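# Seat one blank on the fixture's two locating pins

## Task

Set a single blank over both of the fixture's locating pins so it rests level on the support pads, and keep the second blank off the fixture.

## Robot and tools

Robot: two UR7e-type arms on a table. left_arm carries a two-finger parallel gripper (Robotiq 2F-85 style). right_arm carries a magnet gripper whose round rubber face (48 mm across, 31 mm steel middle) holds only steel or iron. Calibrated bases in the scene frame: left_arm at (+0.044, +0.386, +0.013) m, right_arm at (+0.039, -0.389, +0.013) m, both nearly unrotated.

Frames: the scene frame has its origin on the table surface midway between the arms, +z up, +x out across the table, left_arm toward +y. Image sides do not match arm names. Every pose, velocity, target and offset for an arm is in that arm's own base frame. Rotations turn about the Hand target's position. Reported positions can be a few cm off, more at long reach.

End effectors: left_arm's end_effector_position is the point between the closed finger pads; fingers point along the gripper's +z and close along its y. right_arm's is the centre of the magnet face, with z pointing out of the face. Both carry a camera block sticking out about 10 cm sideways (left: gripper +x; right: tool -y).

The 16-number row, shared by execute_actions and move, is one flat list for both arms, each value in [-1, 1]: left_arm dx, dy, dz, rx, ry, rz, gripper position, force_limit, speed; then right_arm dx, dy, dz, rx, ry, rz, magnet. The six pose numbers are offsets, not poses: relative to that arm's Hand target when the action or move begins, along its base axes. Scale: 1.0 = 0.6 m for dx, dy, dz and 180 degrees for rx, ry, rz, which together form a rotation vector. All six at 0 re-requests the current Hand target. Repeating an offset moves the arm again. Gripper and magnet numbers are absolute settings, not offsets; a 0 there is a real command, so resend the previous values to leave them unchanged.

Gripper: position +1 is fully open (85 mm), about -0.8 brings the pads together, -1 closes until blocked. force_limit and speed (both start at +1) set grip force and closing rate (about 20, 85, 150 mm/s at -1, 0, +1). A new force or speed applies only when position changes by at least 0.01. To grip, send -1 and confirm object_status = 2 (0 moving, 1 blocked while opening, 2 blocked while closing, 3 reached target or pads met). position_measured is in counts: 3 open, about 130 at 40 mm, 230 pads together.

Magnet: magnet above 0.01 is on, 0 off; switching takes about 0.1 s and the setting persists. Full hold is about 120 N when the part lies flat over the middle; the pull weakens quickly with any gap. Light parts can jump up from about 10 mm, so switch on just above a part. Stop just short of touching: going even about 1 mm beyond contact can overload the arm. Results show magnet_out, magnet_back and part_present (1 when the pull is at least 30 % of full).

Tools:
- execute_actions(actions, cameras): actions is a list of actions; each action is a table of up to 15 rows, one row per 1/30 s step, with the last row held until 15 steps are used. Every row counts from the action's starting Hand target. An empty list just returns state and images.
- move(target, speed, blend, stop_force, zero, blocking, cameras): straight-line path to one row, or through up to 15 rows, all offset from the same starting Hand targets. speed in m/s, 0.002 to 3.6, default 0.25 (turning up to twice that in rad/s). blend is the corner rounding in m. stop_force (3 to 120 N) ends an arm's path when its wrist sensor feels that much resistance against its travel; it is unreliable when turning, and it misses light pushes that just slide or tip a loose part. Omit it when backing away from a contact. zero (default true) re-zeroes the sensor first. blocking=false returns after 0.5 s and cannot be combined with stop_force. The result adds a move: line (done, off_target, moving, held, fault) plus limits notes. Paths do not avoid obstacles or the other arm; go around a base rather than near it.
- wait(seconds 0 to 10), stop(), zoom_image(camera cam_left_wrist or cam_right_wrist, region [x0, y0, x1, y1] px, at most 504x504), zero_wrist_force(arm), read_manual(section, licence text only), finished_scene(scene: this scene's number) ends the scene irreversibly; the blank must stay correctly placed without the robot.

Results: joint positions and torques, Hand target (last commanded pose after clipping; next offsets count from it), end effector pose and velocities, wrist force and torque in the tool's own axes plus the peak since last shown, gripper and magnet status, and images from cam_left_wrist and cam_right_wrist (896x504). Orientation commands are clipped to 32 degrees from the measured orientation per step; an arm may settle short of its target, so send the remaining distance as a new offset.

Avoid: dropping a blank, releasing a moving part, hitting hard, pressing past firm contact, gripping hard on a part still resting on something, bringing the two arms into each other, and anything leaving the table. About 150 N of outside force, or joint load beyond 141 N m (shoulders, elbow) or 26.3 N m (wrists), stops that arm for 10 s. Hot motors (warning at 70 °C, lockout at 85 °C) come from holding loads or stretched postures. Loose objects may be nudged by outside disturbances.

Each tool is called after "Emit:" as a command line: name --argument value for each argument, lists and objects as JSON in quotes; but a table of rows of numbers goes row by row, as --pt "numbers of a row", without its own name.

## Session

Emit:
execute_actions --actions '[]'

Scene clock: 0.00 s.
left_arm: end_effector_position=(+0.3139, +0.5306, +0.1246) position_measured=3 object_status=3 end_effector_quat_wxyz=(-0.005, +0.903, -0.400, +0.159) | right_arm: end_effector_position=(+0.5281, -0.0226, +0.2145) magnet_out=0 magnet_back=1 part_present=0 end_effector_quat_wxyz=(+0.714, -0.583, -0.365, -0.130)
Joint positions: left_arm=[0.947 -1.194 1.72 -2.175 -1.881 -1.372] | right_arm=[-0.542 -0.853 1.328 -0.408 -0.922 -2.351]
Joint velocities: within noise
Joint torques (N m): no reading
Motor temperatures (°C): left_arm=[33 24 31 29 42 30] | right_arm=[38 36 33 47 37 45]
Wrist force (N): no reading
Wrist torque (N m): no reading
Wrist force, peak (N): no reading
Hand target: left_arm +0.3139, +0.5306, +0.1246; -0.005, +0.903, -0.400, +0.159 | right_arm +0.5281, -0.0226, +0.2145; +0.714, -0.583, -0.365, -0.130

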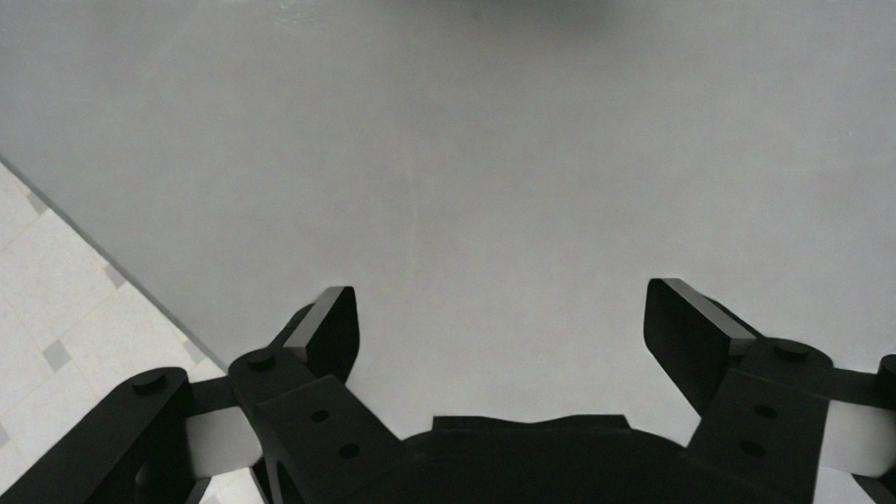

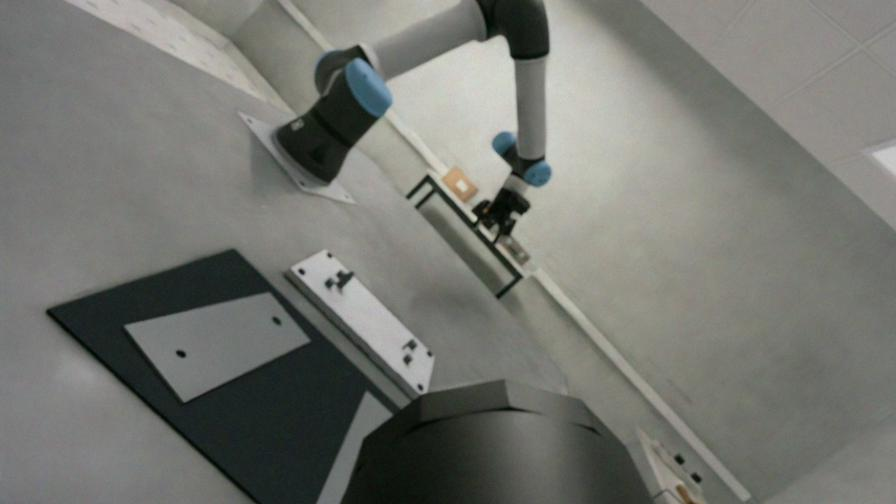

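Emit:
move --target '[0,0,0,0,0,0,1,1,1,-0.13,0.35,0.39,-0.48,-0.192,0,0]' --speed 0.6

Scene clock: 2.53 s.
left_arm: end_effector_position=(+0.3139, +0.5306, +0.1246) position_measured=3 object_status=3 end_effector_quat_wxyz=(-0.005, +0.903, -0.400, +0.159) | right_arm: end_effector_position=(+0.4501, +0.1874, +0.4485) magnet_out=0 magnet_back=1 part_present=0 end_effector_quat_wxyz=(+0.000, +0.847, +0.531, +0.001)
Joint positions: left_arm=[0.947 -1.194 1.72 -2.175 -1.881 -1.372] | right_arm=[0.117 -1.614 1.462 -1.42 -1.57 -1.003]
Joint velocities: within noise
Joint torques (N m): left_arm=[1.93 -40.44 -21.79 -3.14 -0.36 0.26] | right_arm=[7.81 -13.3 -33.8 -0.79 -1.42 1.59]
Motor temperatures (°C): left_arm=[33 24 31 29 42 30] | right_arm=[38 36 33 47 37 45]
Wrist force (N): left_arm=[0.2 -0.1 -0.3] | right_arm=[1.5 -0.8 -0.4]
Wrist torque (N m): left_arm=[-0.02 -0.03 0.00] | right_arm=[0.08 -0.17 -0.22]
Wrist force, peak (N): left_arm=[0.2 0.1 -0.4] | right_arm=[2.2 -1.6 -1.1]
Hand target: left_arm +0.3139, +0.5306, +0.1246; -0.005, +0.903, -0.400, +0.159 | right_arm +0.4501, +0.1874, +0.4485; +0.000, +0.847, +0.531, +0.000
Off the commanded pose: left_arm 0.000 m, 0 deg | right_arm 0.000 m, 0 deg.
move: done

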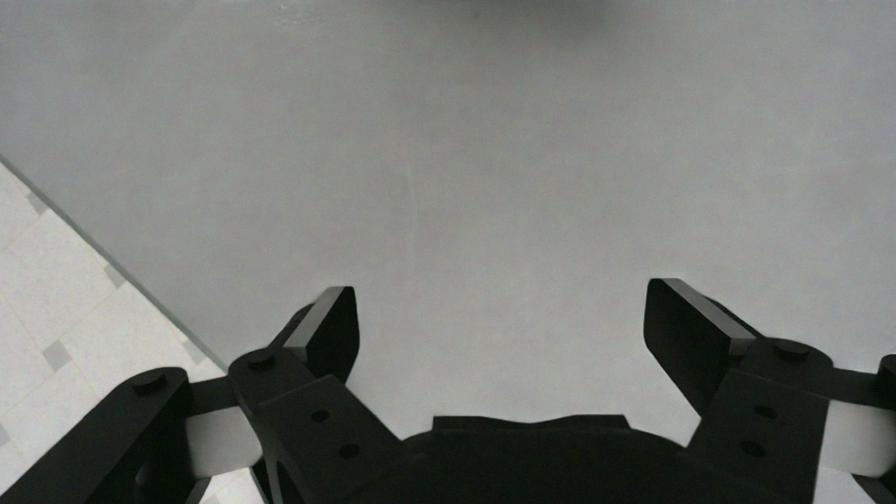

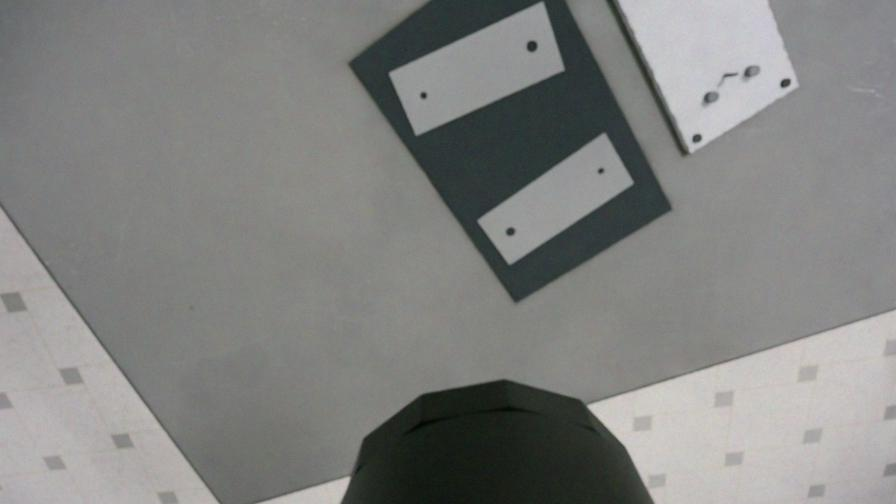

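Emit:
move --target '[0,0,0,0,0,0,1,1,1,-0.2,0.17,-0.03,0,0,0,0]' --speed 0.4 --cameras '["cam_right_wrist"]'

Emit:
zoom_image --camera "cam_right_wrist" --region '[200, 0, 700, 400]'

Scene clock: 3.97 s.
left_arm: end_effector_position=(+0.3139, +0.5306, +0.1246) position_measured=3 object_status=3 end_effector_quat_wxyz=(-0.005, +0.903, -0.400, +0.159) | right_arm: end_effector_position=(+0.3302, +0.2894, +0.4305) magnet_out=0 magnet_back=1 part_present=0 end_effector_quat_wxyz=(+0.000, +0.847, +0.531, +0.000)
Joint positions: left_arm=[0.947 -1.194 1.72 -2.175 -1.881 -1.372] | right_arm=[0.411 -1.738 1.618 -1.452 -1.571 -0.709]
Joint velocities: within noise
Joint torques (N m): left_arm=[3.31 -40.3 -20.82 -2.63 -0.27 0.52] | right_arm=[7.46 -25.19 -15.04 -4.72 -1.38 1.69]
Motor temperatures (°C): left_arm=[33 24 31 29 42 30] | right_arm=[38 36 33 47 37 45]
Wrist force (N): left_arm=[0.1 0.0 -0.1] | right_arm=[1.9 -0.7 -0.7]
Wrist torque (N m): left_arm=[0.00 -0.02 0.01] | right_arm=[0.05 -0.17 -0.24]
Wrist force, peak (N): left_arm=[0.2 0.2 -0.3] | right_arm=[2.1 -2.9 -0.5]
Hand target: left_arm +0.3139, +0.5306, +0.1246; -0.005, +0.903, -0.400, +0.159 | right_arm +0.3301, +0.2894, +0.4305; +0.000, +0.847, +0.531, +0.000
Off the commanded pose: left_arm 0.000 m, 0 deg | right_arm 0.000 m, 0 deg.
move: done
Images, in order (width x height): cam_right_wrist 896x504.

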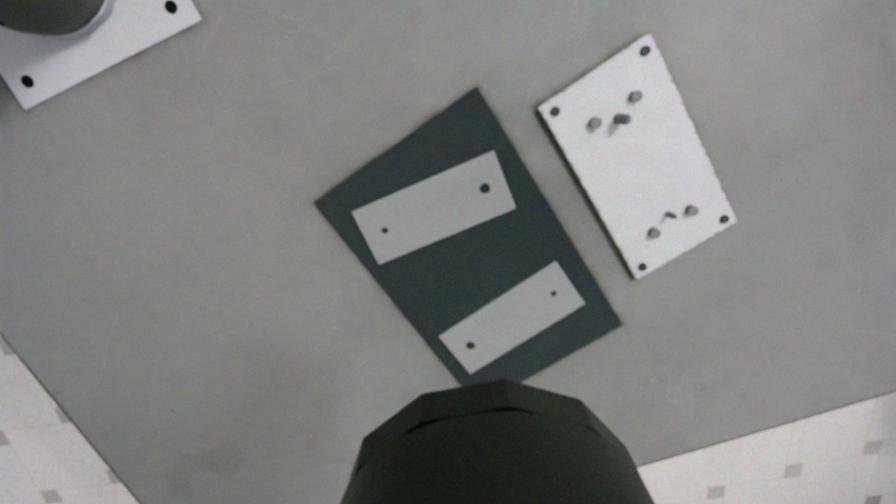

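Scaled by 1.008 from the camera's 896x504 image, which has a finer 1280x720 frame.

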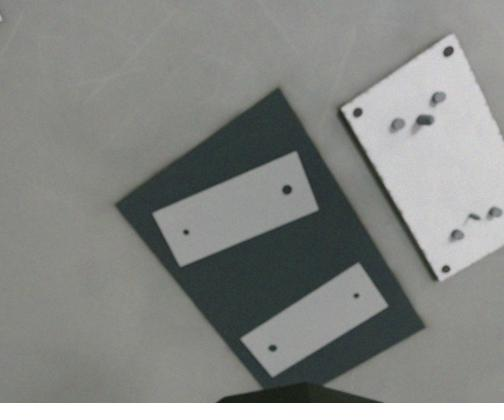

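Emit:
zoom_image --camera "cam_right_wrist" --region '[340, 140, 592, 392]'

Emit:
zoom_image --camera "cam_right_wrist" --region '[520, 30, 772, 282]'

Emit:
move --target '[0,0,0,0,0,0,1,1,1,0,0,-0.25,0,0,0,0]' --cameras '["cam_right_wrist"]'

Emit:
zoom_image --camera "cam_right_wrist" --region '[300, 140, 552, 392]'

Emit:
zoom_image --camera "cam_right_wrist" --region '[560, 10, 896, 346]'

Emit:
move --target '[0,0,0,0,0,0,1,1,1,-0.2,0,0.25,0,0,0,0]' --cameras '["cam_right_wrist"]'

Emit:
zoom_image --camera "cam_right_wrist" --region '[260, 240, 512, 492]'

Emit:
zoom_image --camera "cam_right_wrist" --region '[450, 100, 702, 352]'

Scaled by 2.000 from the camera's 896x504 image, which has a finer 1280x720 frame.

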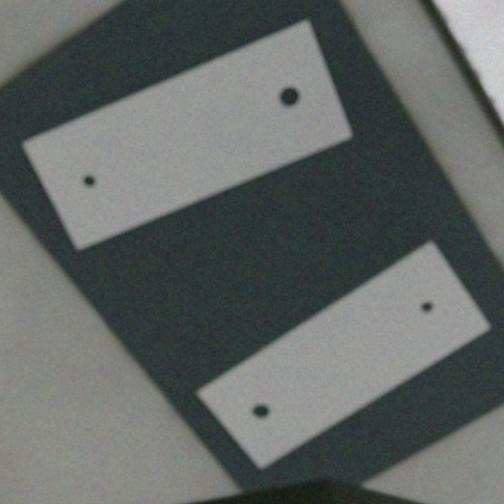

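Scaled by 2.000 from the camera's 896x504 image, which has a finer 1280x720 frame.

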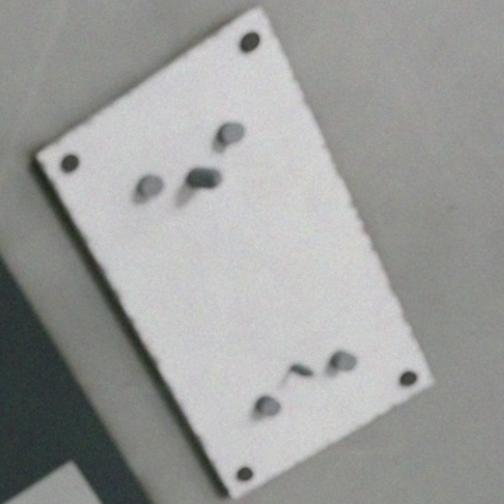

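Scene clock: 6.27 s.
left_arm: end_effector_position=(+0.3139, +0.5306, +0.1246) position_measured=3 object_status=3 end_effector_quat_wxyz=(-0.005, +0.903, -0.400, +0.159) | right_arm: end_effector_position=(+0.3301, +0.2894, +0.2806) magnet_out=0 magnet_back=1 part_present=0 end_effector_quat_wxyz=(+0.000, +0.847, +0.531, +0.000)
Joint positions: left_arm=[0.947 -1.194 1.72 -2.175 -1.881 -1.372] | right_arm=[0.411 -1.711 1.982 -1.842 -1.571 -0.709]
Joint velocities: within noise
Joint torques (N m): left_arm=[2.91 -38.63 -20.86 -2.45 0.14 1.09] | right_arm=[8.54 -9.51 -13.95 -4.79 1.36 1.29]
Motor temperatures (°C): left_arm=[33 24 31 29 42 30] | right_arm=[38 36 33 47 37 45]
Wrist force (N): left_arm=[-0.1 0.0 -0.1] | right_arm=[1.6 -0.4 -0.7]
Wrist torque (N m): left_arm=[0.01 0.02 0.00] | right_arm=[0.09 -0.14 -0.24]
Wrist force, peak (N): left_arm=[0.0 0.3 -0.3] | right_arm=[2.0 -0.6 -2.3]
Hand target: left_arm +0.3139, +0.5306, +0.1246; -0.005, +0.903, -0.400, +0.159 | right_arm +0.3301, +0.2894, +0.2805; +0.000, +0.847, +0.531, +0.000
Off the commanded pose: left_arm 0.000 m, 0 deg | right_arm 0.000 m, 0 deg.
move: done
Images, in order (width x height): cam_right_wrist 896x504.

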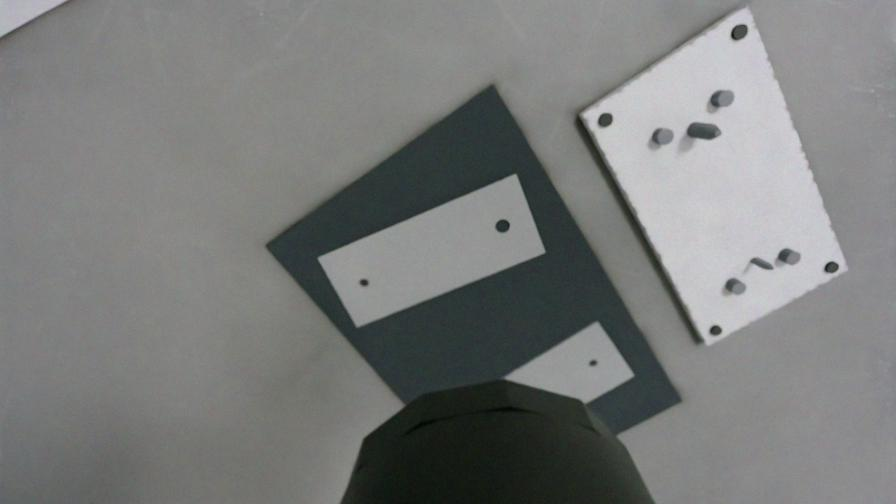

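Scaled by 2.000 from the camera's 896x504 image, which has a finer 1280x720 frame.

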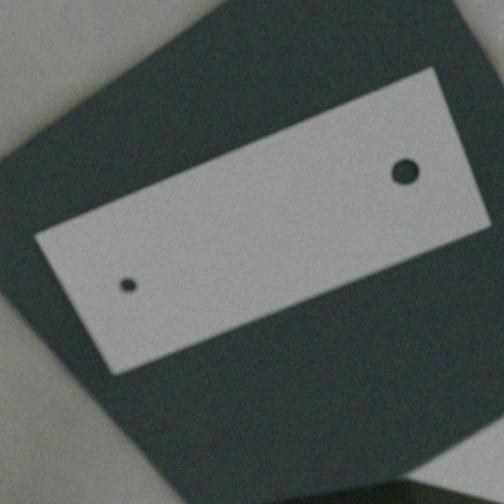

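Scaled by 1.500 from the camera's 896x504 image, which has a finer 1280x720 frame.

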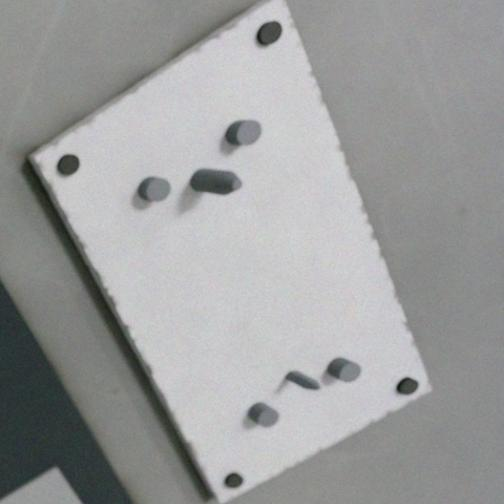

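Scene clock: 7.77 s.
left_arm: end_effector_position=(+0.3139, +0.5306, +0.1246) position_measured=3 object_status=3 end_effector_quat_wxyz=(-0.005, +0.903, -0.400, +0.159) | right_arm: end_effector_position=(+0.2102, +0.2894, +0.4304) magnet_out=0 magnet_back=1 part_present=0 end_effector_quat_wxyz=(+0.000, +0.847, +0.531, +0.000)
Joint positions: left_arm=[0.947 -1.194 1.72 -2.175 -1.881 -1.372] | right_arm=[0.561 -1.941 1.762 -1.393 -1.571 -0.559]
Joint velocities: within noise
Joint torques (N m): left_arm=[4.59 -37.85 -18.01 -2.24 0.31 1.12] | right_arm=[8.41 -15.8 -33.7 -1.05 -1.31 1.57]
Motor temperatures (°C): left_arm=[33 24 31 29 42 30] | right_arm=[38 36 33 47 37 45]
Wrist force (N): left_arm=[0.2 0.2 -0.1] | right_arm=[1.4 -0.8 -0.6]
Wrist torque (N m): left_arm=[0.03 -0.03 0.00] | right_arm=[0.03 -0.15 -0.22]
Wrist force, peak (N): left_arm=[0.1 0.1 -0.4] | right_arm=[1.3 -1.6 -1.8]
Hand target: left_arm +0.3139, +0.5306, +0.1246; -0.005, +0.903, -0.400, +0.159 | right_arm +0.2101, +0.2894, +0.4305; +0.000, +0.847, +0.531, +0.000
Off the commanded pose: left_arm 0.000 m, 0 deg | right_arm 0.000 m, 0 deg.
move: done
Images, in order (width x height): cam_right_wrist 896x504.

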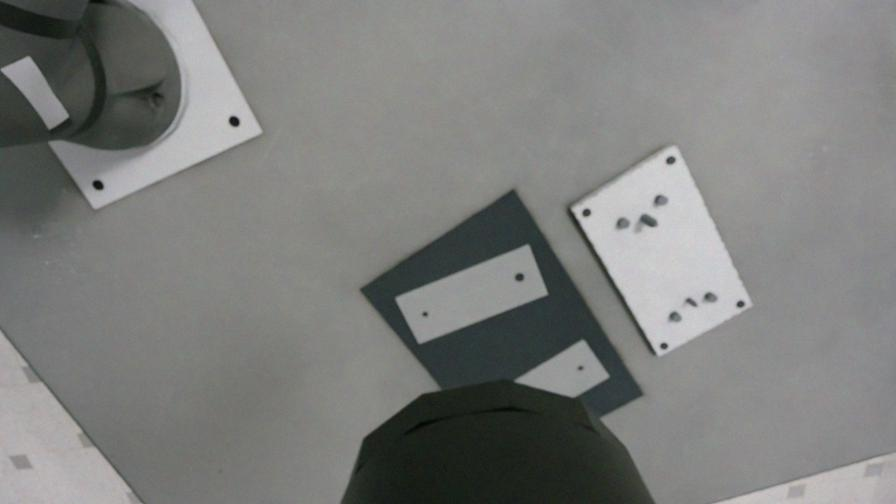

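Scaled by 2.000 from the camera's 896x504 image, which has a finer 1280x720 frame.

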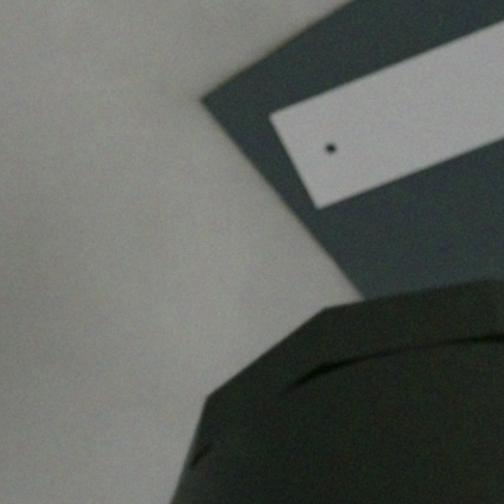

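Scaled by 2.000 from the camera's 896x504 image, which has a finer 1280x720 frame.

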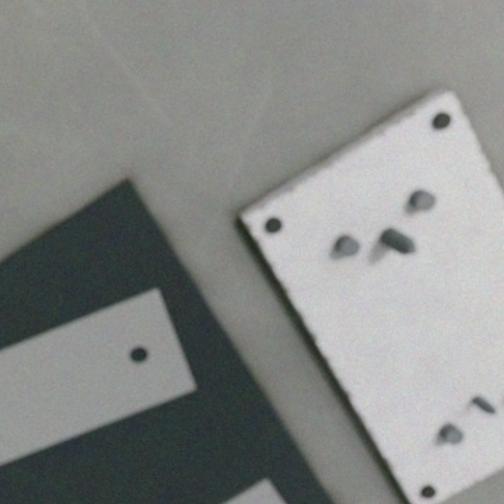

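Emit:
move --target '[0,0,0,0,0,0,1,1,1,0.2907,0.0568,-0.25,0,0,-0.35,0]' --speed 0.5 --cameras '["cam_right_wrist"]'

Emit:
zoom_image --camera "cam_right_wrist" --region '[322, 140, 574, 392]'

Scene clock: 11.20 s.
left_arm: end_effector_position=(+0.3139, +0.5306, +0.1246) position_measured=3 object_status=3 end_effector_quat_wxyz=(-0.005, +0.903, -0.400, +0.159) | right_arm: end_effector_position=(+0.3845, +0.3235, +0.2805) magnet_out=0 magnet_back=1 part_present=0 end_effector_quat_wxyz=(+0.000, +1.000, +0.010, +0.000)
Joint positions: left_arm=[0.947 -1.194 1.72 -2.175 -1.881 -1.372] | right_arm=[0.431 -1.552 1.833 -1.852 -1.572 0.41]
Joint velocities: within noise
Joint torques (N m): left_arm=[7.27 -36.62 -17.09 -1.83 0.49 1.39] | right_arm=[-1.07 -16.95 -34.88 -4.58 -1.31 1.61]
Motor temperatures (°C): left_arm=[33 24 31 29 42 30] | right_arm=[38 36 33 47 37 45]
Wrist force (N): left_arm=[0.2 -0.1 -0.3] | right_arm=[1.7 -0.7 -0.8]
Wrist torque (N m): left_arm=[-0.02 -0.03 0.00] | right_arm=[0.07 -0.15 -0.27]
Wrist force, peak (N): left_arm=[0.4 0.1 -0.2] | right_arm=[2.6 -1.0 0.2]
Hand target: left_arm +0.3139, +0.5306, +0.1246; -0.005, +0.903, -0.400, +0.159 | right_arm +0.3846, +0.3235, +0.2805; +0.000, +1.000, +0.010, +0.000
Off the commanded pose: left_arm 0.000 m, 0 deg | right_arm 0.000 m, 0 deg.
move: done
Images, in order (width x height): cam_right_wrist 896x504.

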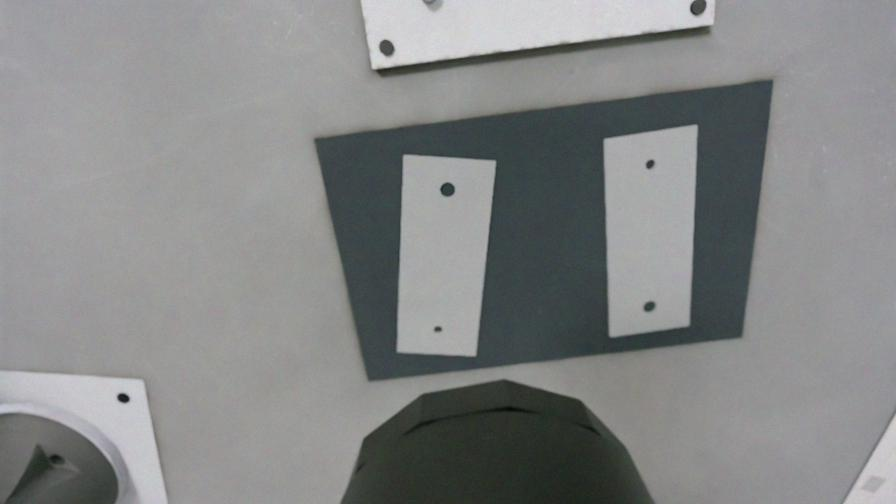

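Scaled by 2.000 from the camera's 896x504 image, which has a finer 1280x720 frame.

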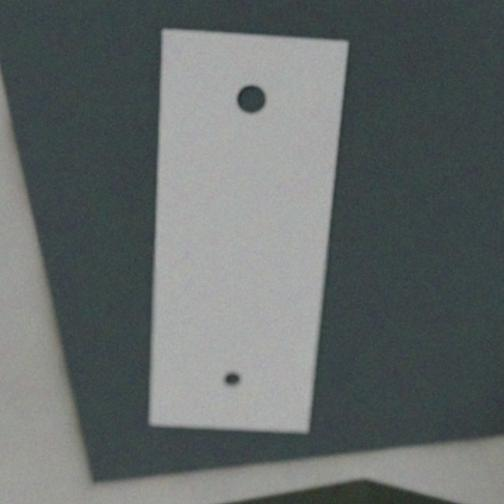

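Emit:
move --target '[0,0,0,0,0,0,1,1,1,-0.001,-0.1203,-0.44,0,0,0,0]' --speed 0.3 --cameras '["cam_right_wrist"]'

Emit:
move --target '[0,0,0,0,0,0,1,1,1,0,0,-0.06,0,0,0,0]' --speed 0.012 --stop_force 5 --cameras '["cam_right_wrist"]'

Scene clock: 13.43 s.
left_arm: end_effector_position=(+0.3139, +0.5306, +0.1246) position_measured=3 object_status=3 end_effector_quat_wxyz=(-0.005, +0.903, -0.400, +0.159) | right_arm: end_effector_position=(+0.3839, +0.2514, +0.0166) magnet_out=0 magnet_back=1 part_present=0 end_effector_quat_wxyz=(+0.000, +1.000, +0.010, +0.000)
Joint positions: left_arm=[0.947 -1.194 1.72 -2.175 -1.881 -1.372] | right_arm=[0.285 -1.204 2.278 -2.645 -1.572 0.265]
Joint velocities: within noise
Joint torques (N m): left_arm=[7.49 -36.78 -16.43 -1.79 0.5 1.53] | right_arm=[-8.12 -20.27 -4.2 -4.63 1.4 -1.91]
Motor temperatures (°C): left_arm=[33 24 31 29 42 30] | right_arm=[38 36 33 47 37 45]
Wrist force (N): left_arm=[0.0 0.1 -0.1] | right_arm=[1.6 -0.9 -0.8]
Wrist torque (N m): left_arm=[0.02 -0.01 0.00] | right_arm=[0.06 -0.20 -0.24]
Wrist force, peak (N): left_arm=[0.1 0.3 -0.5] | right_arm=[1.7 -1.3 -2.5]
Hand target: left_arm +0.3139, +0.5306, +0.1246; -0.005, +0.903, -0.400, +0.159 | right_arm +0.3840, +0.2513, +0.0165; +0.000, +1.000, +0.010, +0.000
Off the commanded pose: left_arm 0.000 m, 0 deg | right_arm 0.000 m, 0 deg.
move: done
Images, in order (width x height): cam_right_wrist 896x504.

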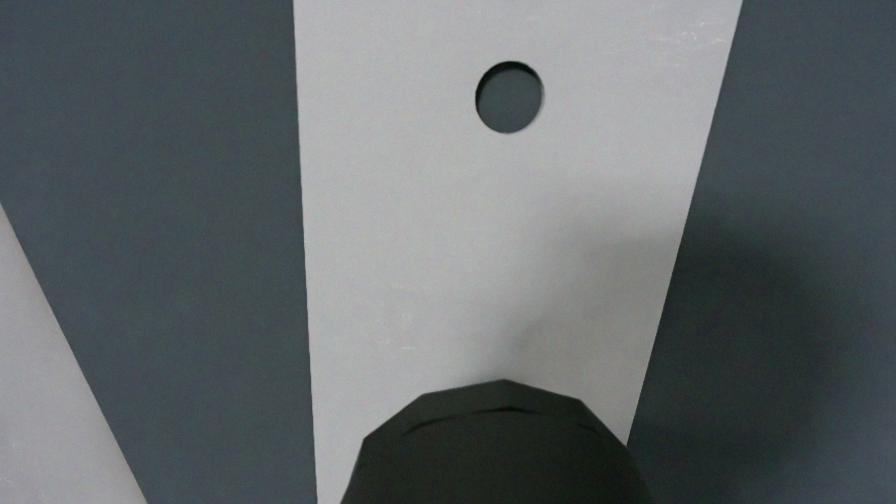

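Scene clock: 16.90 s.
left_arm: end_effector_position=(+0.3139, +0.5306, +0.1246) position_measured=3 object_status=3 end_effector_quat_wxyz=(-0.005, +0.903, -0.400, +0.159) | right_arm: end_effector_position=(+0.3839, +0.2513, -0.0082) magnet_out=0 magnet_back=1 part_present=0 end_effector_quat_wxyz=(+0.000, +1.000, +0.010, +0.000)
Joint positions: left_arm=[0.947 -1.194 1.72 -2.175 -1.881 -1.372] | right_arm=[0.285 -1.136 2.286 -2.721 -1.572 0.265]
Joint velocities: within noise
Joint torques (N m): left_arm=[9.82 -35.25 -16.8 -1.53 0.42 1.48] | right_arm=[-6.76 -36.91 -19.24 -2.06 0.14 -1.91]
Motor temperatures (°C): left_arm=[33 24 31 29 42 30] | right_arm=[38 36 33 47 37 44]
Wrist force (N): left_arm=[0.0 -0.1 -0.2] | right_arm=[1.8 -0.9 -2.2]
Wrist torque (N m): left_arm=[-0.01 0.00 0.00] | right_arm=[0.08 -0.22 -0.23]
Wrist force, peak (N): left_arm=[0.2 0.3 -0.3] | right_arm=[-7.4 1.7 -41.9]
Hand target: left_arm +0.3139, +0.5306, +0.1246; -0.005, +0.903, -0.400, +0.159 | right_arm +0.3840, +0.2513, -0.0081; +0.000, +1.000, +0.010, +0.000 (not the last commanded pose)
Off the commanded pose: left_arm 0.000 m, 0 deg | right_arm 0.011 m, 0 deg.
move: contact (right_arm)
Images, in order (width x height): cam_right_wrist 896x504.

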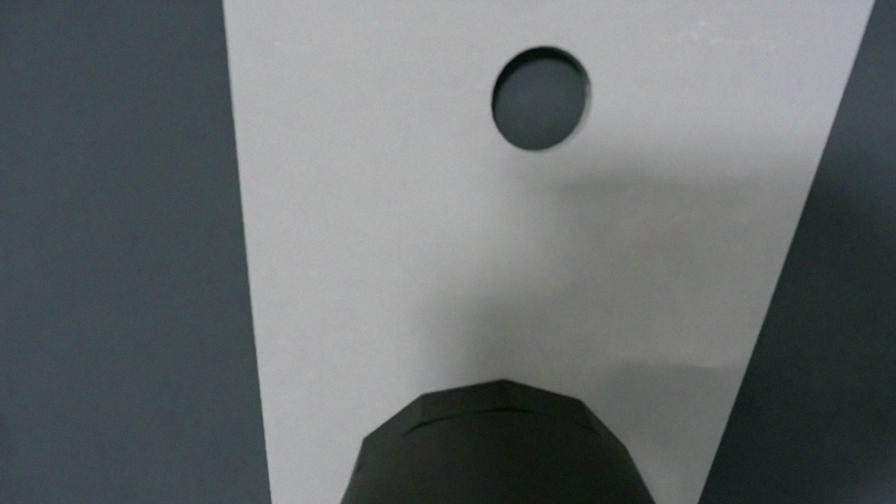

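Emit:
execute_actions --actions '[[[0,0,0,0,0,0,1,1,1,0,0,0,0,0,0,1]]]' --cameras '[]'

Emit:
move --target '[0,0,0,0,0,0,1,1,1,0,0,0.12,0,0,0,1]' --speed 0.1 --cameras '["cam_right_wrist"]'

Emit:
zoom_image --camera "cam_right_wrist" --region '[420, 0, 672, 252]'

Scene clock: 17.80 s.
left_arm: end_effector_position=(+0.3139, +0.5306, +0.1246) position_measured=3 object_status=3 end_effector_quat_wxyz=(-0.005, +0.903, -0.400, +0.159) | right_arm: end_effector_position=(+0.3840, +0.2513, -0.0081) magnet_out=1 magnet_back=0 part_present=1 end_effector_quat_wxyz=(+0.000, +1.000, +0.010, +0.000)
Joint positions: left_arm=[0.947 -1.194 1.72 -2.175 -1.881 -1.372] | right_arm=[0.285 -1.136 2.286 -2.721 -1.572 0.265]
Joint velocities: within noise
Joint torques (N m): left_arm=[9.98 -34.72 -16.91 -1.44 0.45 1.55] | right_arm=[-5.61 -35.16 -18.8 -3.55 -0.11 -1.77]
Motor temperatures (°C): left_arm=[33 24 31 29 42 30] | right_arm=[38 36 33 47 37 44]
Wrist force (N): left_arm=[0.2 0.0 -0.1] | right_arm=[1.6 -0.9 1.6]
Wrist torque (N m): left_arm=[-0.01 -0.02 0.00] | right_arm=[0.06 -0.21 -0.23]
Wrist force, peak (N): left_arm=[0.2 0.1 -0.3] | right_arm=[1.5 -0.9 2.2]
Hand target: left_arm +0.3139, +0.5306, +0.1246; -0.005, +0.903, -0.400, +0.159 | right_arm +0.3840, +0.2513, -0.0081; +0.000, +1.000, +0.010, +0.000
Off the commanded pose: left_arm 0.000 m, 0 deg | right_arm 0.000 m, 0 deg.
No camera images: "cameras" was empty.

Scene clock: 19.13 s.
left_arm: end_effector_position=(+0.3139, +0.5306, +0.1246) position_measured=3 object_status=3 end_effector_quat_wxyz=(-0.005, +0.903, -0.400, +0.159) | right_arm: end_effector_position=(+0.3839, +0.2514, +0.0638) magnet_out=1 magnet_back=0 part_present=1 end_effector_quat_wxyz=(+0.000, +1.000, +0.010, +0.000)
Joint positions: left_arm=[0.947 -1.194 1.72 -2.175 -1.881 -1.372] | right_arm=[0.285 -1.326 2.25 -2.495 -1.572 0.265]
Joint velocities: within noise
Joint torques (N m): left_arm=[11.01 -33.8 -17.53 -1.45 0.19 1.18] | right_arm=[-7.57 -34.4 -26.37 -1.27 -0.4 -2.02]
Motor temperatures (°C): left_arm=[33 24 31 29 42 30] | right_arm=[38 36 33 47 37 44]
Wrist force (N): left_arm=[-0.1 0.1 -0.1] | right_arm=[1.6 -0.8 1.6]
Wrist torque (N m): left_arm=[0.02 0.01 0.00] | right_arm=[0.07 -0.19 -0.26]
Wrist force, peak (N): left_arm=[0.0 -0.1 -0.5] | right_arm=[1.8 -0.8 2.3]
Hand target: left_arm +0.3139, +0.5306, +0.1246; -0.005, +0.903, -0.400, +0.159 | right_arm +0.3840, +0.2513, +0.0639; +0.000, +1.000, +0.010, +0.000
Off the commanded pose: left_arm 0.000 m, 0 deg | right_arm 0.000 m, 0 deg.
move: done
Images, in order (width x height): cam_right_wrist 896x504.

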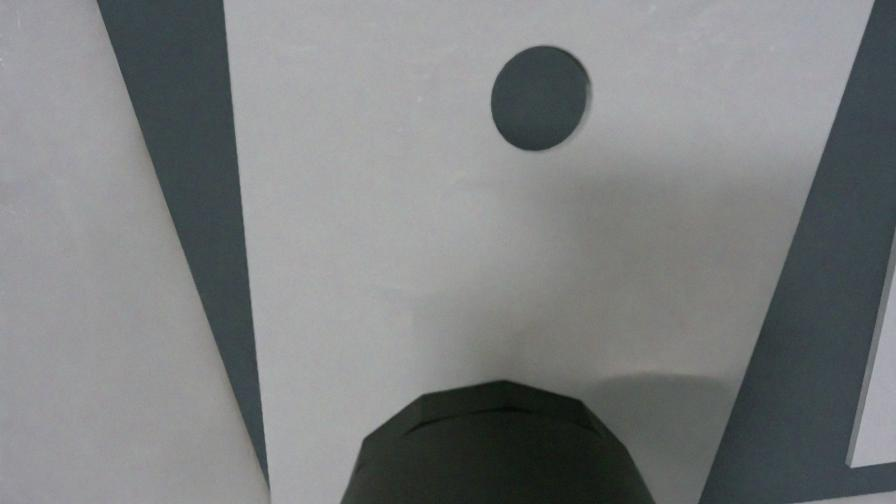

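Scaled by 2.000 from the camera's 896x504 image, which has a finer 1280x720 frame.

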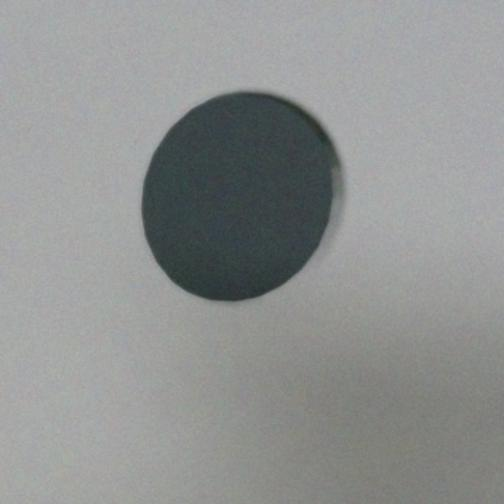

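Emit:
move --pt "0 0 0 0 0 0 1 1 1 0.0712 0.3925 0.03 0 0 0.5639 1" --pt "0 0 0 0 0 0 1 1 1 0.0712 0.3925 -0.023 0 0 0.5639 1" --speed '[0.35,0.1]' --cameras '["cam_right_wrist"]'

Emit:
zoom_image --camera "cam_right_wrist" --region '[420, 0, 672, 252]'

Scene clock: 23.03 s.
left_arm: end_effector_position=(+0.3139, +0.5306, +0.1246) position_measured=3 object_status=3 end_effector_quat_wxyz=(-0.005, +0.903, -0.400, +0.159) | right_arm: end_effector_position=(+0.4267, +0.4868, +0.0502) magnet_out=1 magnet_back=0 part_present=1 end_effector_quat_wxyz=(+0.000, +0.625, +0.781, +0.000) end_effector_velocity=(+0.001, +0.001, +0.000) end_effector_angular_velocity=(+0.003, -0.003, -0.001)
Joint positions: left_arm=[0.947 -1.194 1.72 -2.175 -1.881 -1.372] | right_arm=[0.644 -0.963 1.698 -2.307 -1.571 -1.149]
Joint velocities: left_arm=[within noise] | right_arm=[0 0.002 -0.001 -0.005 0 0.001]
Joint torques (N m): left_arm=[12.13 -31.72 -17.12 -1.51 0.48 1.38] | right_arm=[8.23 -34.55 -11.49 -4.88 1.18 -2.07]
Motor temperatures (°C): left_arm=[33 24 31 29 42 30] | right_arm=[38 36 33 47 37 44]
Wrist force (N): left_arm=[0.1 0.0 -0.2] | right_arm=[1.8 -0.8 2.2]
Wrist torque (N m): left_arm=[-0.01 -0.02 0.00] | right_arm=[0.10 -0.26 -0.23]
Wrist force, peak (N): left_arm=[0.0 0.1 -0.5] | right_arm=[2.3 -0.9 2.3]
Hand target: left_arm +0.3139, +0.5306, +0.1246; -0.005, +0.903, -0.400, +0.159 | right_arm +0.4267, +0.4868, +0.0501; +0.000, +0.625, +0.781, +0.000
Off the commanded pose: left_arm 0.000 m, 0 deg | right_arm 0.000 m, 0 deg.
move: done
Images, in order (width x height): cam_right_wrist 896x504.

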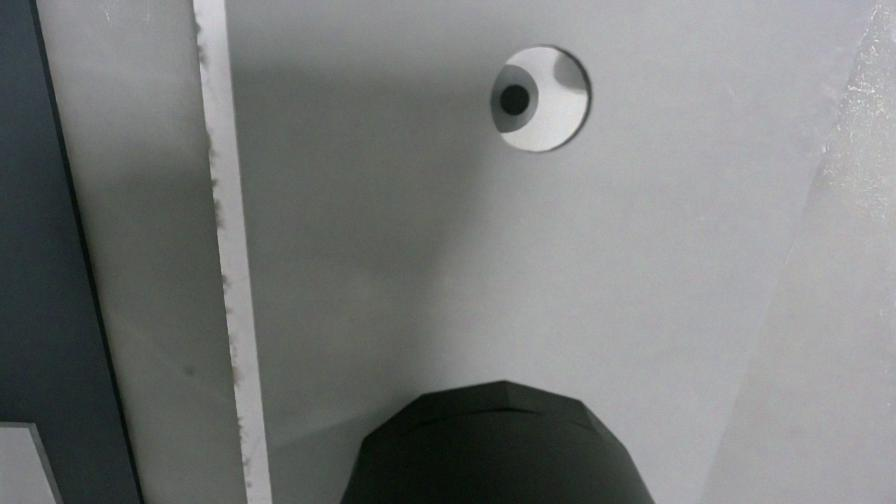

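Scaled by 2.000 from the camera's 896x504 image, which has a finer 1280x720 frame.

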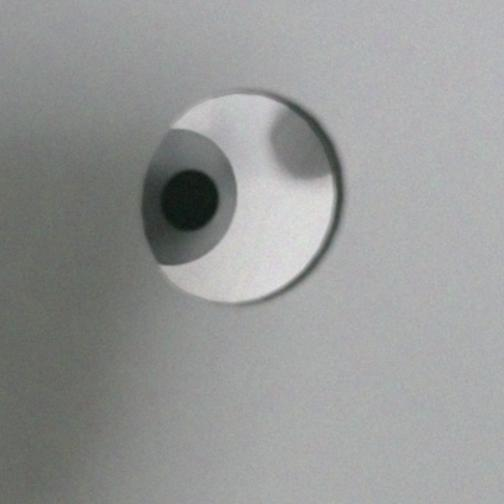

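Emit:
move --target '[0,0,0,0,0,0,1,1,1,0,0,-0.0133,0,0,0,1]' --speed 0.05 --cameras '["cam_right_wrist"]'

Emit:
zoom_image --camera "cam_right_wrist" --region '[420, 0, 672, 252]'

Scene clock: 26.30 s.
left_arm: end_effector_position=(+0.3139, +0.5306, +0.1246) position_measured=3 object_status=3 end_effector_quat_wxyz=(-0.005, +0.903, -0.400, +0.159) | right_arm: end_effector_position=(+0.4267, +0.4868, +0.0422) magnet_out=1 magnet_back=0 part_present=1 end_effector_quat_wxyz=(+0.000, +0.625, +0.781, +0.000)
Joint positions: left_arm=[0.947 -1.194 1.72 -2.175 -1.881 -1.372] | right_arm=[0.644 -0.95 1.702 -2.324 -1.571 -1.149]
Joint velocities: within noise
Joint torques (N m): left_arm=[12.89 -33.79 -16.91 -1.47 0.41 1.38] | right_arm=[9.01 -36 -10.47 -5.03 1.14 -1.94]
Motor temperatures (°C): left_arm=[33 24 31 29 42 30] | right_arm=[38 36 33 47 37 44]
Wrist force (N): left_arm=[0.1 0.2 -0.2] | right_arm=[1.7 -0.7 2.1]
Wrist torque (N m): left_arm=[0.04 0.00 0.00] | right_arm=[0.10 -0.26 -0.21]
Wrist force, peak (N): left_arm=[-0.1 0.1 -0.4] | right_arm=[1.9 -0.7 2.4]
Hand target: left_arm +0.3139, +0.5306, +0.1246; -0.005, +0.903, -0.400, +0.159 | right_arm +0.4267, +0.4868, +0.0421; +0.000, +0.625, +0.781, +0.000
Off the commanded pose: left_arm 0.000 m, 0 deg | right_arm 0.000 m, 0 deg.
move: done
Images, in order (width x height): cam_right_wrist 896x504.

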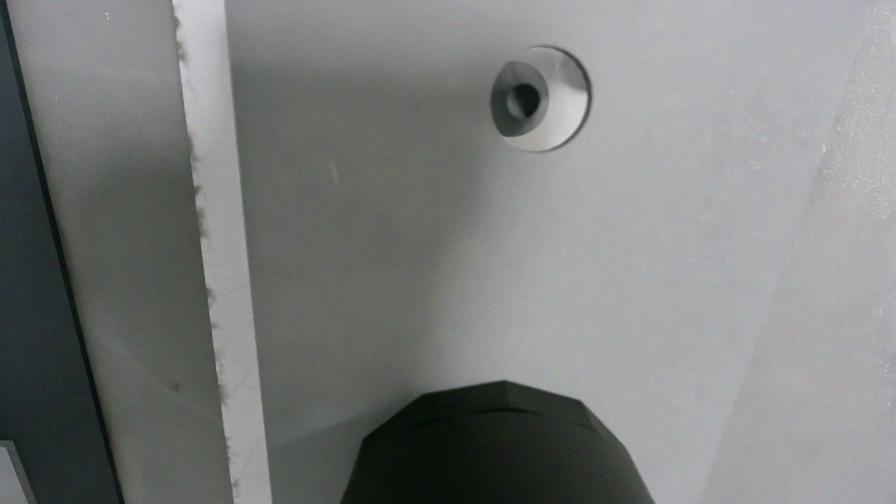

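Scaled by 2.000 from the camera's 896x504 image, which has a finer 1280x720 frame.

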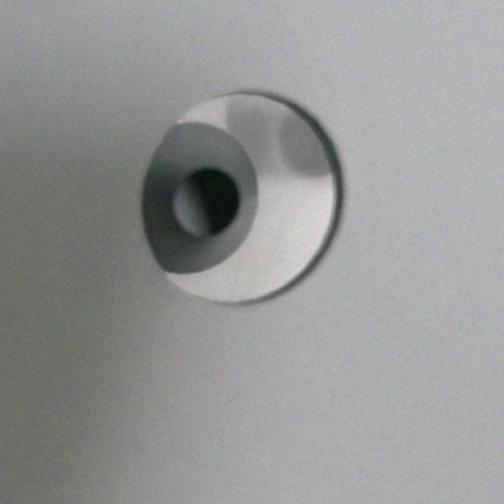

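Emit:
move --target '[0,0,0,0,0,0,1,1,1,0.0005,0.0018,-0.0133,0,0,0,1]' --speed 0.05 --cameras '["cam_right_wrist"]'

Emit:
zoom_image --camera "cam_right_wrist" --region '[420, 0, 672, 252]'

Scene clock: 27.53 s.
left_arm: end_effector_position=(+0.3139, +0.5306, +0.1246) position_measured=3 object_status=3 end_effector_quat_wxyz=(-0.005, +0.903, -0.400, +0.159) | right_arm: end_effector_position=(+0.4270, +0.4879, +0.0342) magnet_out=1 magnet_back=0 part_present=1 end_effector_quat_wxyz=(+0.000, +0.625, +0.781, +0.000)
Joint positions: left_arm=[0.947 -1.194 1.72 -2.175 -1.881 -1.372] | right_arm=[0.645 -0.935 1.702 -2.339 -1.571 -1.147]
Joint velocities: within noise
Joint torques (N m): left_arm=[11.98 -31.7 -18.54 -1.46 0.51 1.31] | right_arm=[8.4 -37.38 -12.8 -4.83 1.1 1.56]
Motor temperatures (°C): left_arm=[33 24 31 29 42 30] | right_arm=[38 36 33 47 37 44]
Wrist force (N): left_arm=[0.2 0.1 -0.1] | right_arm=[1.9 -0.9 2.3]
Wrist torque (N m): left_arm=[0.02 -0.04 0.00] | right_arm=[0.10 -0.27 -0.21]
Wrist force, peak (N): left_arm=[0.3 0.3 -0.3] | right_arm=[2.1 -0.7 2.3]
Hand target: left_arm +0.3139, +0.5306, +0.1246; -0.005, +0.903, -0.400, +0.159 | right_arm +0.4270, +0.4879, +0.0341; +0.000, +0.625, +0.781, +0.000
Off the commanded pose: left_arm 0.000 m, 0 deg | right_arm 0.000 m, 0 deg.
move: done
Images, in order (width x height): cam_right_wrist 896x504.

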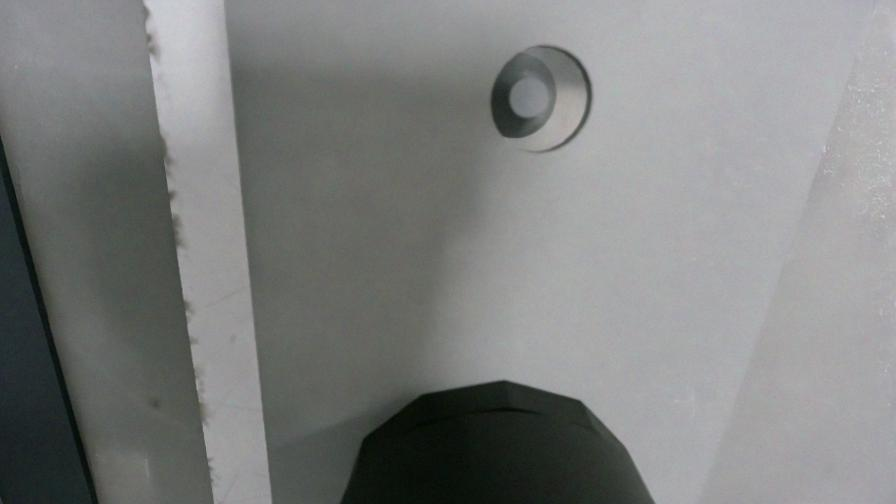

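Scaled by 2.000 from the camera's 896x504 image, which has a finer 1280x720 frame.

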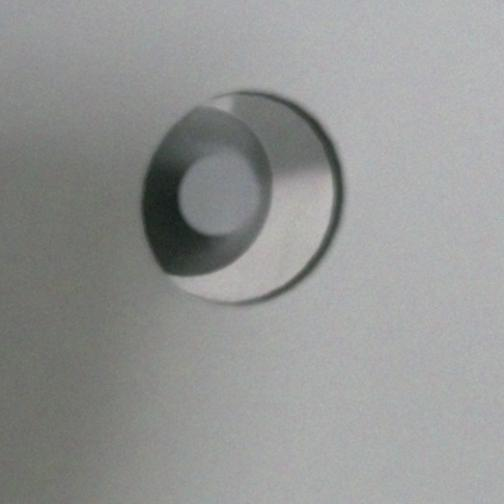

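Emit:
move --target '[0,0,0,0,0,0,1,1,1,0.0005,-0.0021,0,0,0,0,1]' --speed 0.02 --cameras '["cam_right_wrist"]'

Emit:
zoom_image --camera "cam_right_wrist" --region '[420, 0, 672, 252]'

Scene clock: 28.63 s.
left_arm: end_effector_position=(+0.3139, +0.5306, +0.1246) position_measured=3 object_status=3 end_effector_quat_wxyz=(-0.005, +0.903, -0.400, +0.159) | right_arm: end_effector_position=(+0.4273, +0.4867, +0.0341) magnet_out=1 magnet_back=0 part_present=1 end_effector_quat_wxyz=(+0.000, +0.625, +0.781, +0.000)
Joint positions: left_arm=[0.947 -1.194 1.72 -2.175 -1.881 -1.372] | right_arm=[0.643 -0.936 1.705 -2.34 -1.571 -1.149]
Joint velocities: within noise
Joint torques (N m): left_arm=[11.91 -31.69 -17.61 -1.45 0.51 1.42] | right_arm=[-8.43 -52.88 -9.5 -4.94 1 -2.05]
Motor temperatures (°C): left_arm=[33 24 31 29 42 30] | right_arm=[38 36 33 47 37 44]
Wrist force (N): left_arm=[0.2 0.1 -0.2] | right_arm=[2.0 -0.9 2.2]
Wrist torque (N m): left_arm=[0.02 -0.03 0.00] | right_arm=[0.09 -0.28 -0.21]
Wrist force, peak (N): left_arm=[0.0 0.1 -0.4] | right_arm=[1.9 -1.0 2.4]
Hand target: left_arm +0.3139, +0.5306, +0.1246; -0.005, +0.903, -0.400, +0.159 | right_arm +0.4273, +0.4867, +0.0341; +0.000, +0.625, +0.781, +0.000
Off the commanded pose: left_arm 0.000 m, 0 deg | right_arm 0.000 m, 0 deg.
move: done
Images, in order (width x height): cam_right_wrist 896x504.

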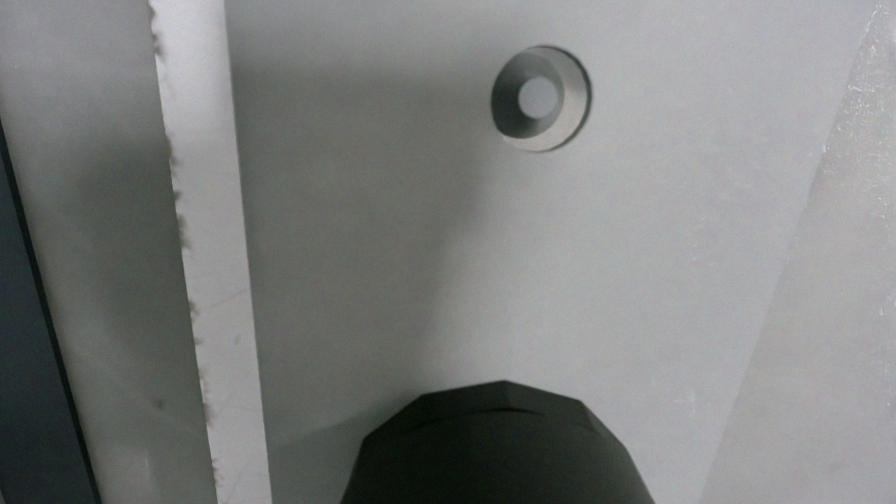

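Scaled by 2.000 from the camera's 896x504 image, which has a finer 1280x720 frame.

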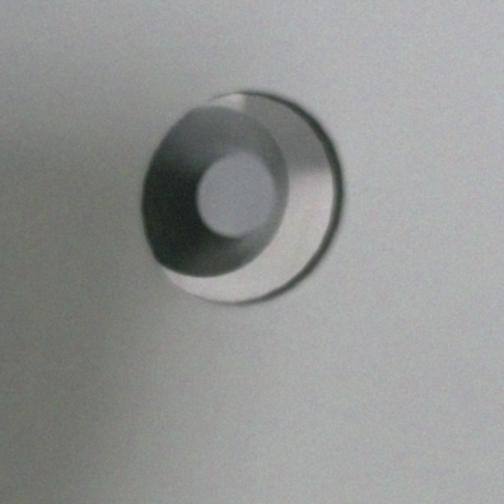

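Emit:
move --target '[0,0,0,0,0,0,1,1,1,0,0,-0.007,0,0,0,1]' --speed 0.006 --stop_force 4 --cameras '["cam_right_wrist"]'

Emit:
zoom_image --camera "cam_right_wrist" --region '[420, 0, 672, 252]'

Scene clock: 30.33 s.
left_arm: end_effector_position=(+0.3139, +0.5306, +0.1246) position_measured=3 object_status=3 end_effector_quat_wxyz=(-0.005, +0.903, -0.400, +0.159) | right_arm: end_effector_position=(+0.4273, +0.4867, +0.0299) magnet_out=1 magnet_back=0 part_present=1 end_effector_quat_wxyz=(+0.000, +0.625, +0.781, +0.000)
Joint positions: left_arm=[0.947 -1.194 1.72 -2.175 -1.881 -1.372] | right_arm=[0.643 -0.929 1.707 -2.349 -1.571 -1.149]
Joint velocities: within noise
Joint torques (N m): left_arm=[12.4 -32.94 -18.76 -1.47 0.6 1.38] | right_arm=[-7.38 -37.05 -11.17 -4.72 0.99 -2.05]
Motor temperatures (°C): left_arm=[33 24 31 29 42 30] | right_arm=[38 36 32 47 37 44]
Wrist force (N): left_arm=[0.1 -0.1 -0.3] | right_arm=[1.7 -0.8 2.2]
Wrist torque (N m): left_arm=[-0.01 -0.02 0.00] | right_arm=[0.10 -0.25 -0.21]
Wrist force, peak (N): left_arm=[0.2 0.4 -0.3] | right_arm=[2.1 -1.1 2.2]
Hand target: left_arm +0.3139, +0.5306, +0.1246; -0.005, +0.903, -0.400, +0.159 | right_arm +0.4273, +0.4867, +0.0299; +0.000, +0.625, +0.781, +0.000
Off the commanded pose: left_arm 0.000 m, 0 deg | right_arm 0.000 m, 0 deg.
move: done
Images, in order (width x height): cam_right_wrist 896x504.

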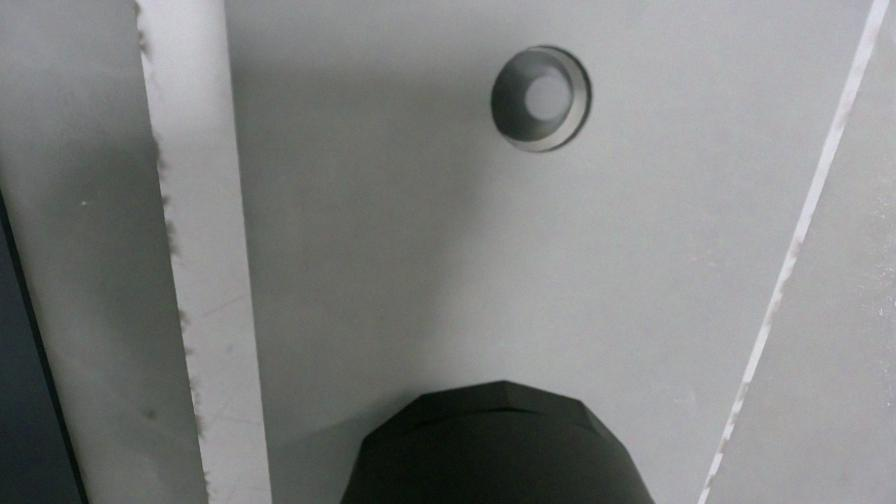

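Scaled by 2.000 from the camera's 896x504 image, which has a finer 1280x720 frame.

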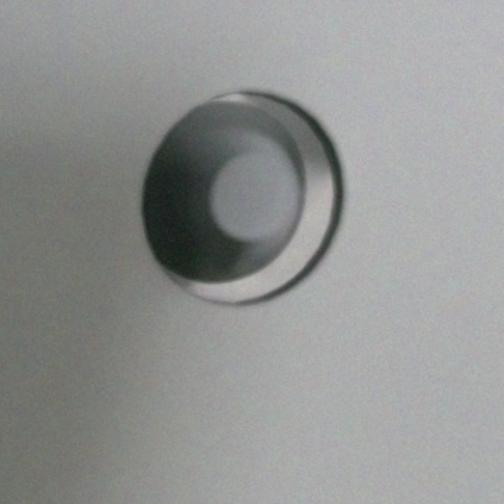

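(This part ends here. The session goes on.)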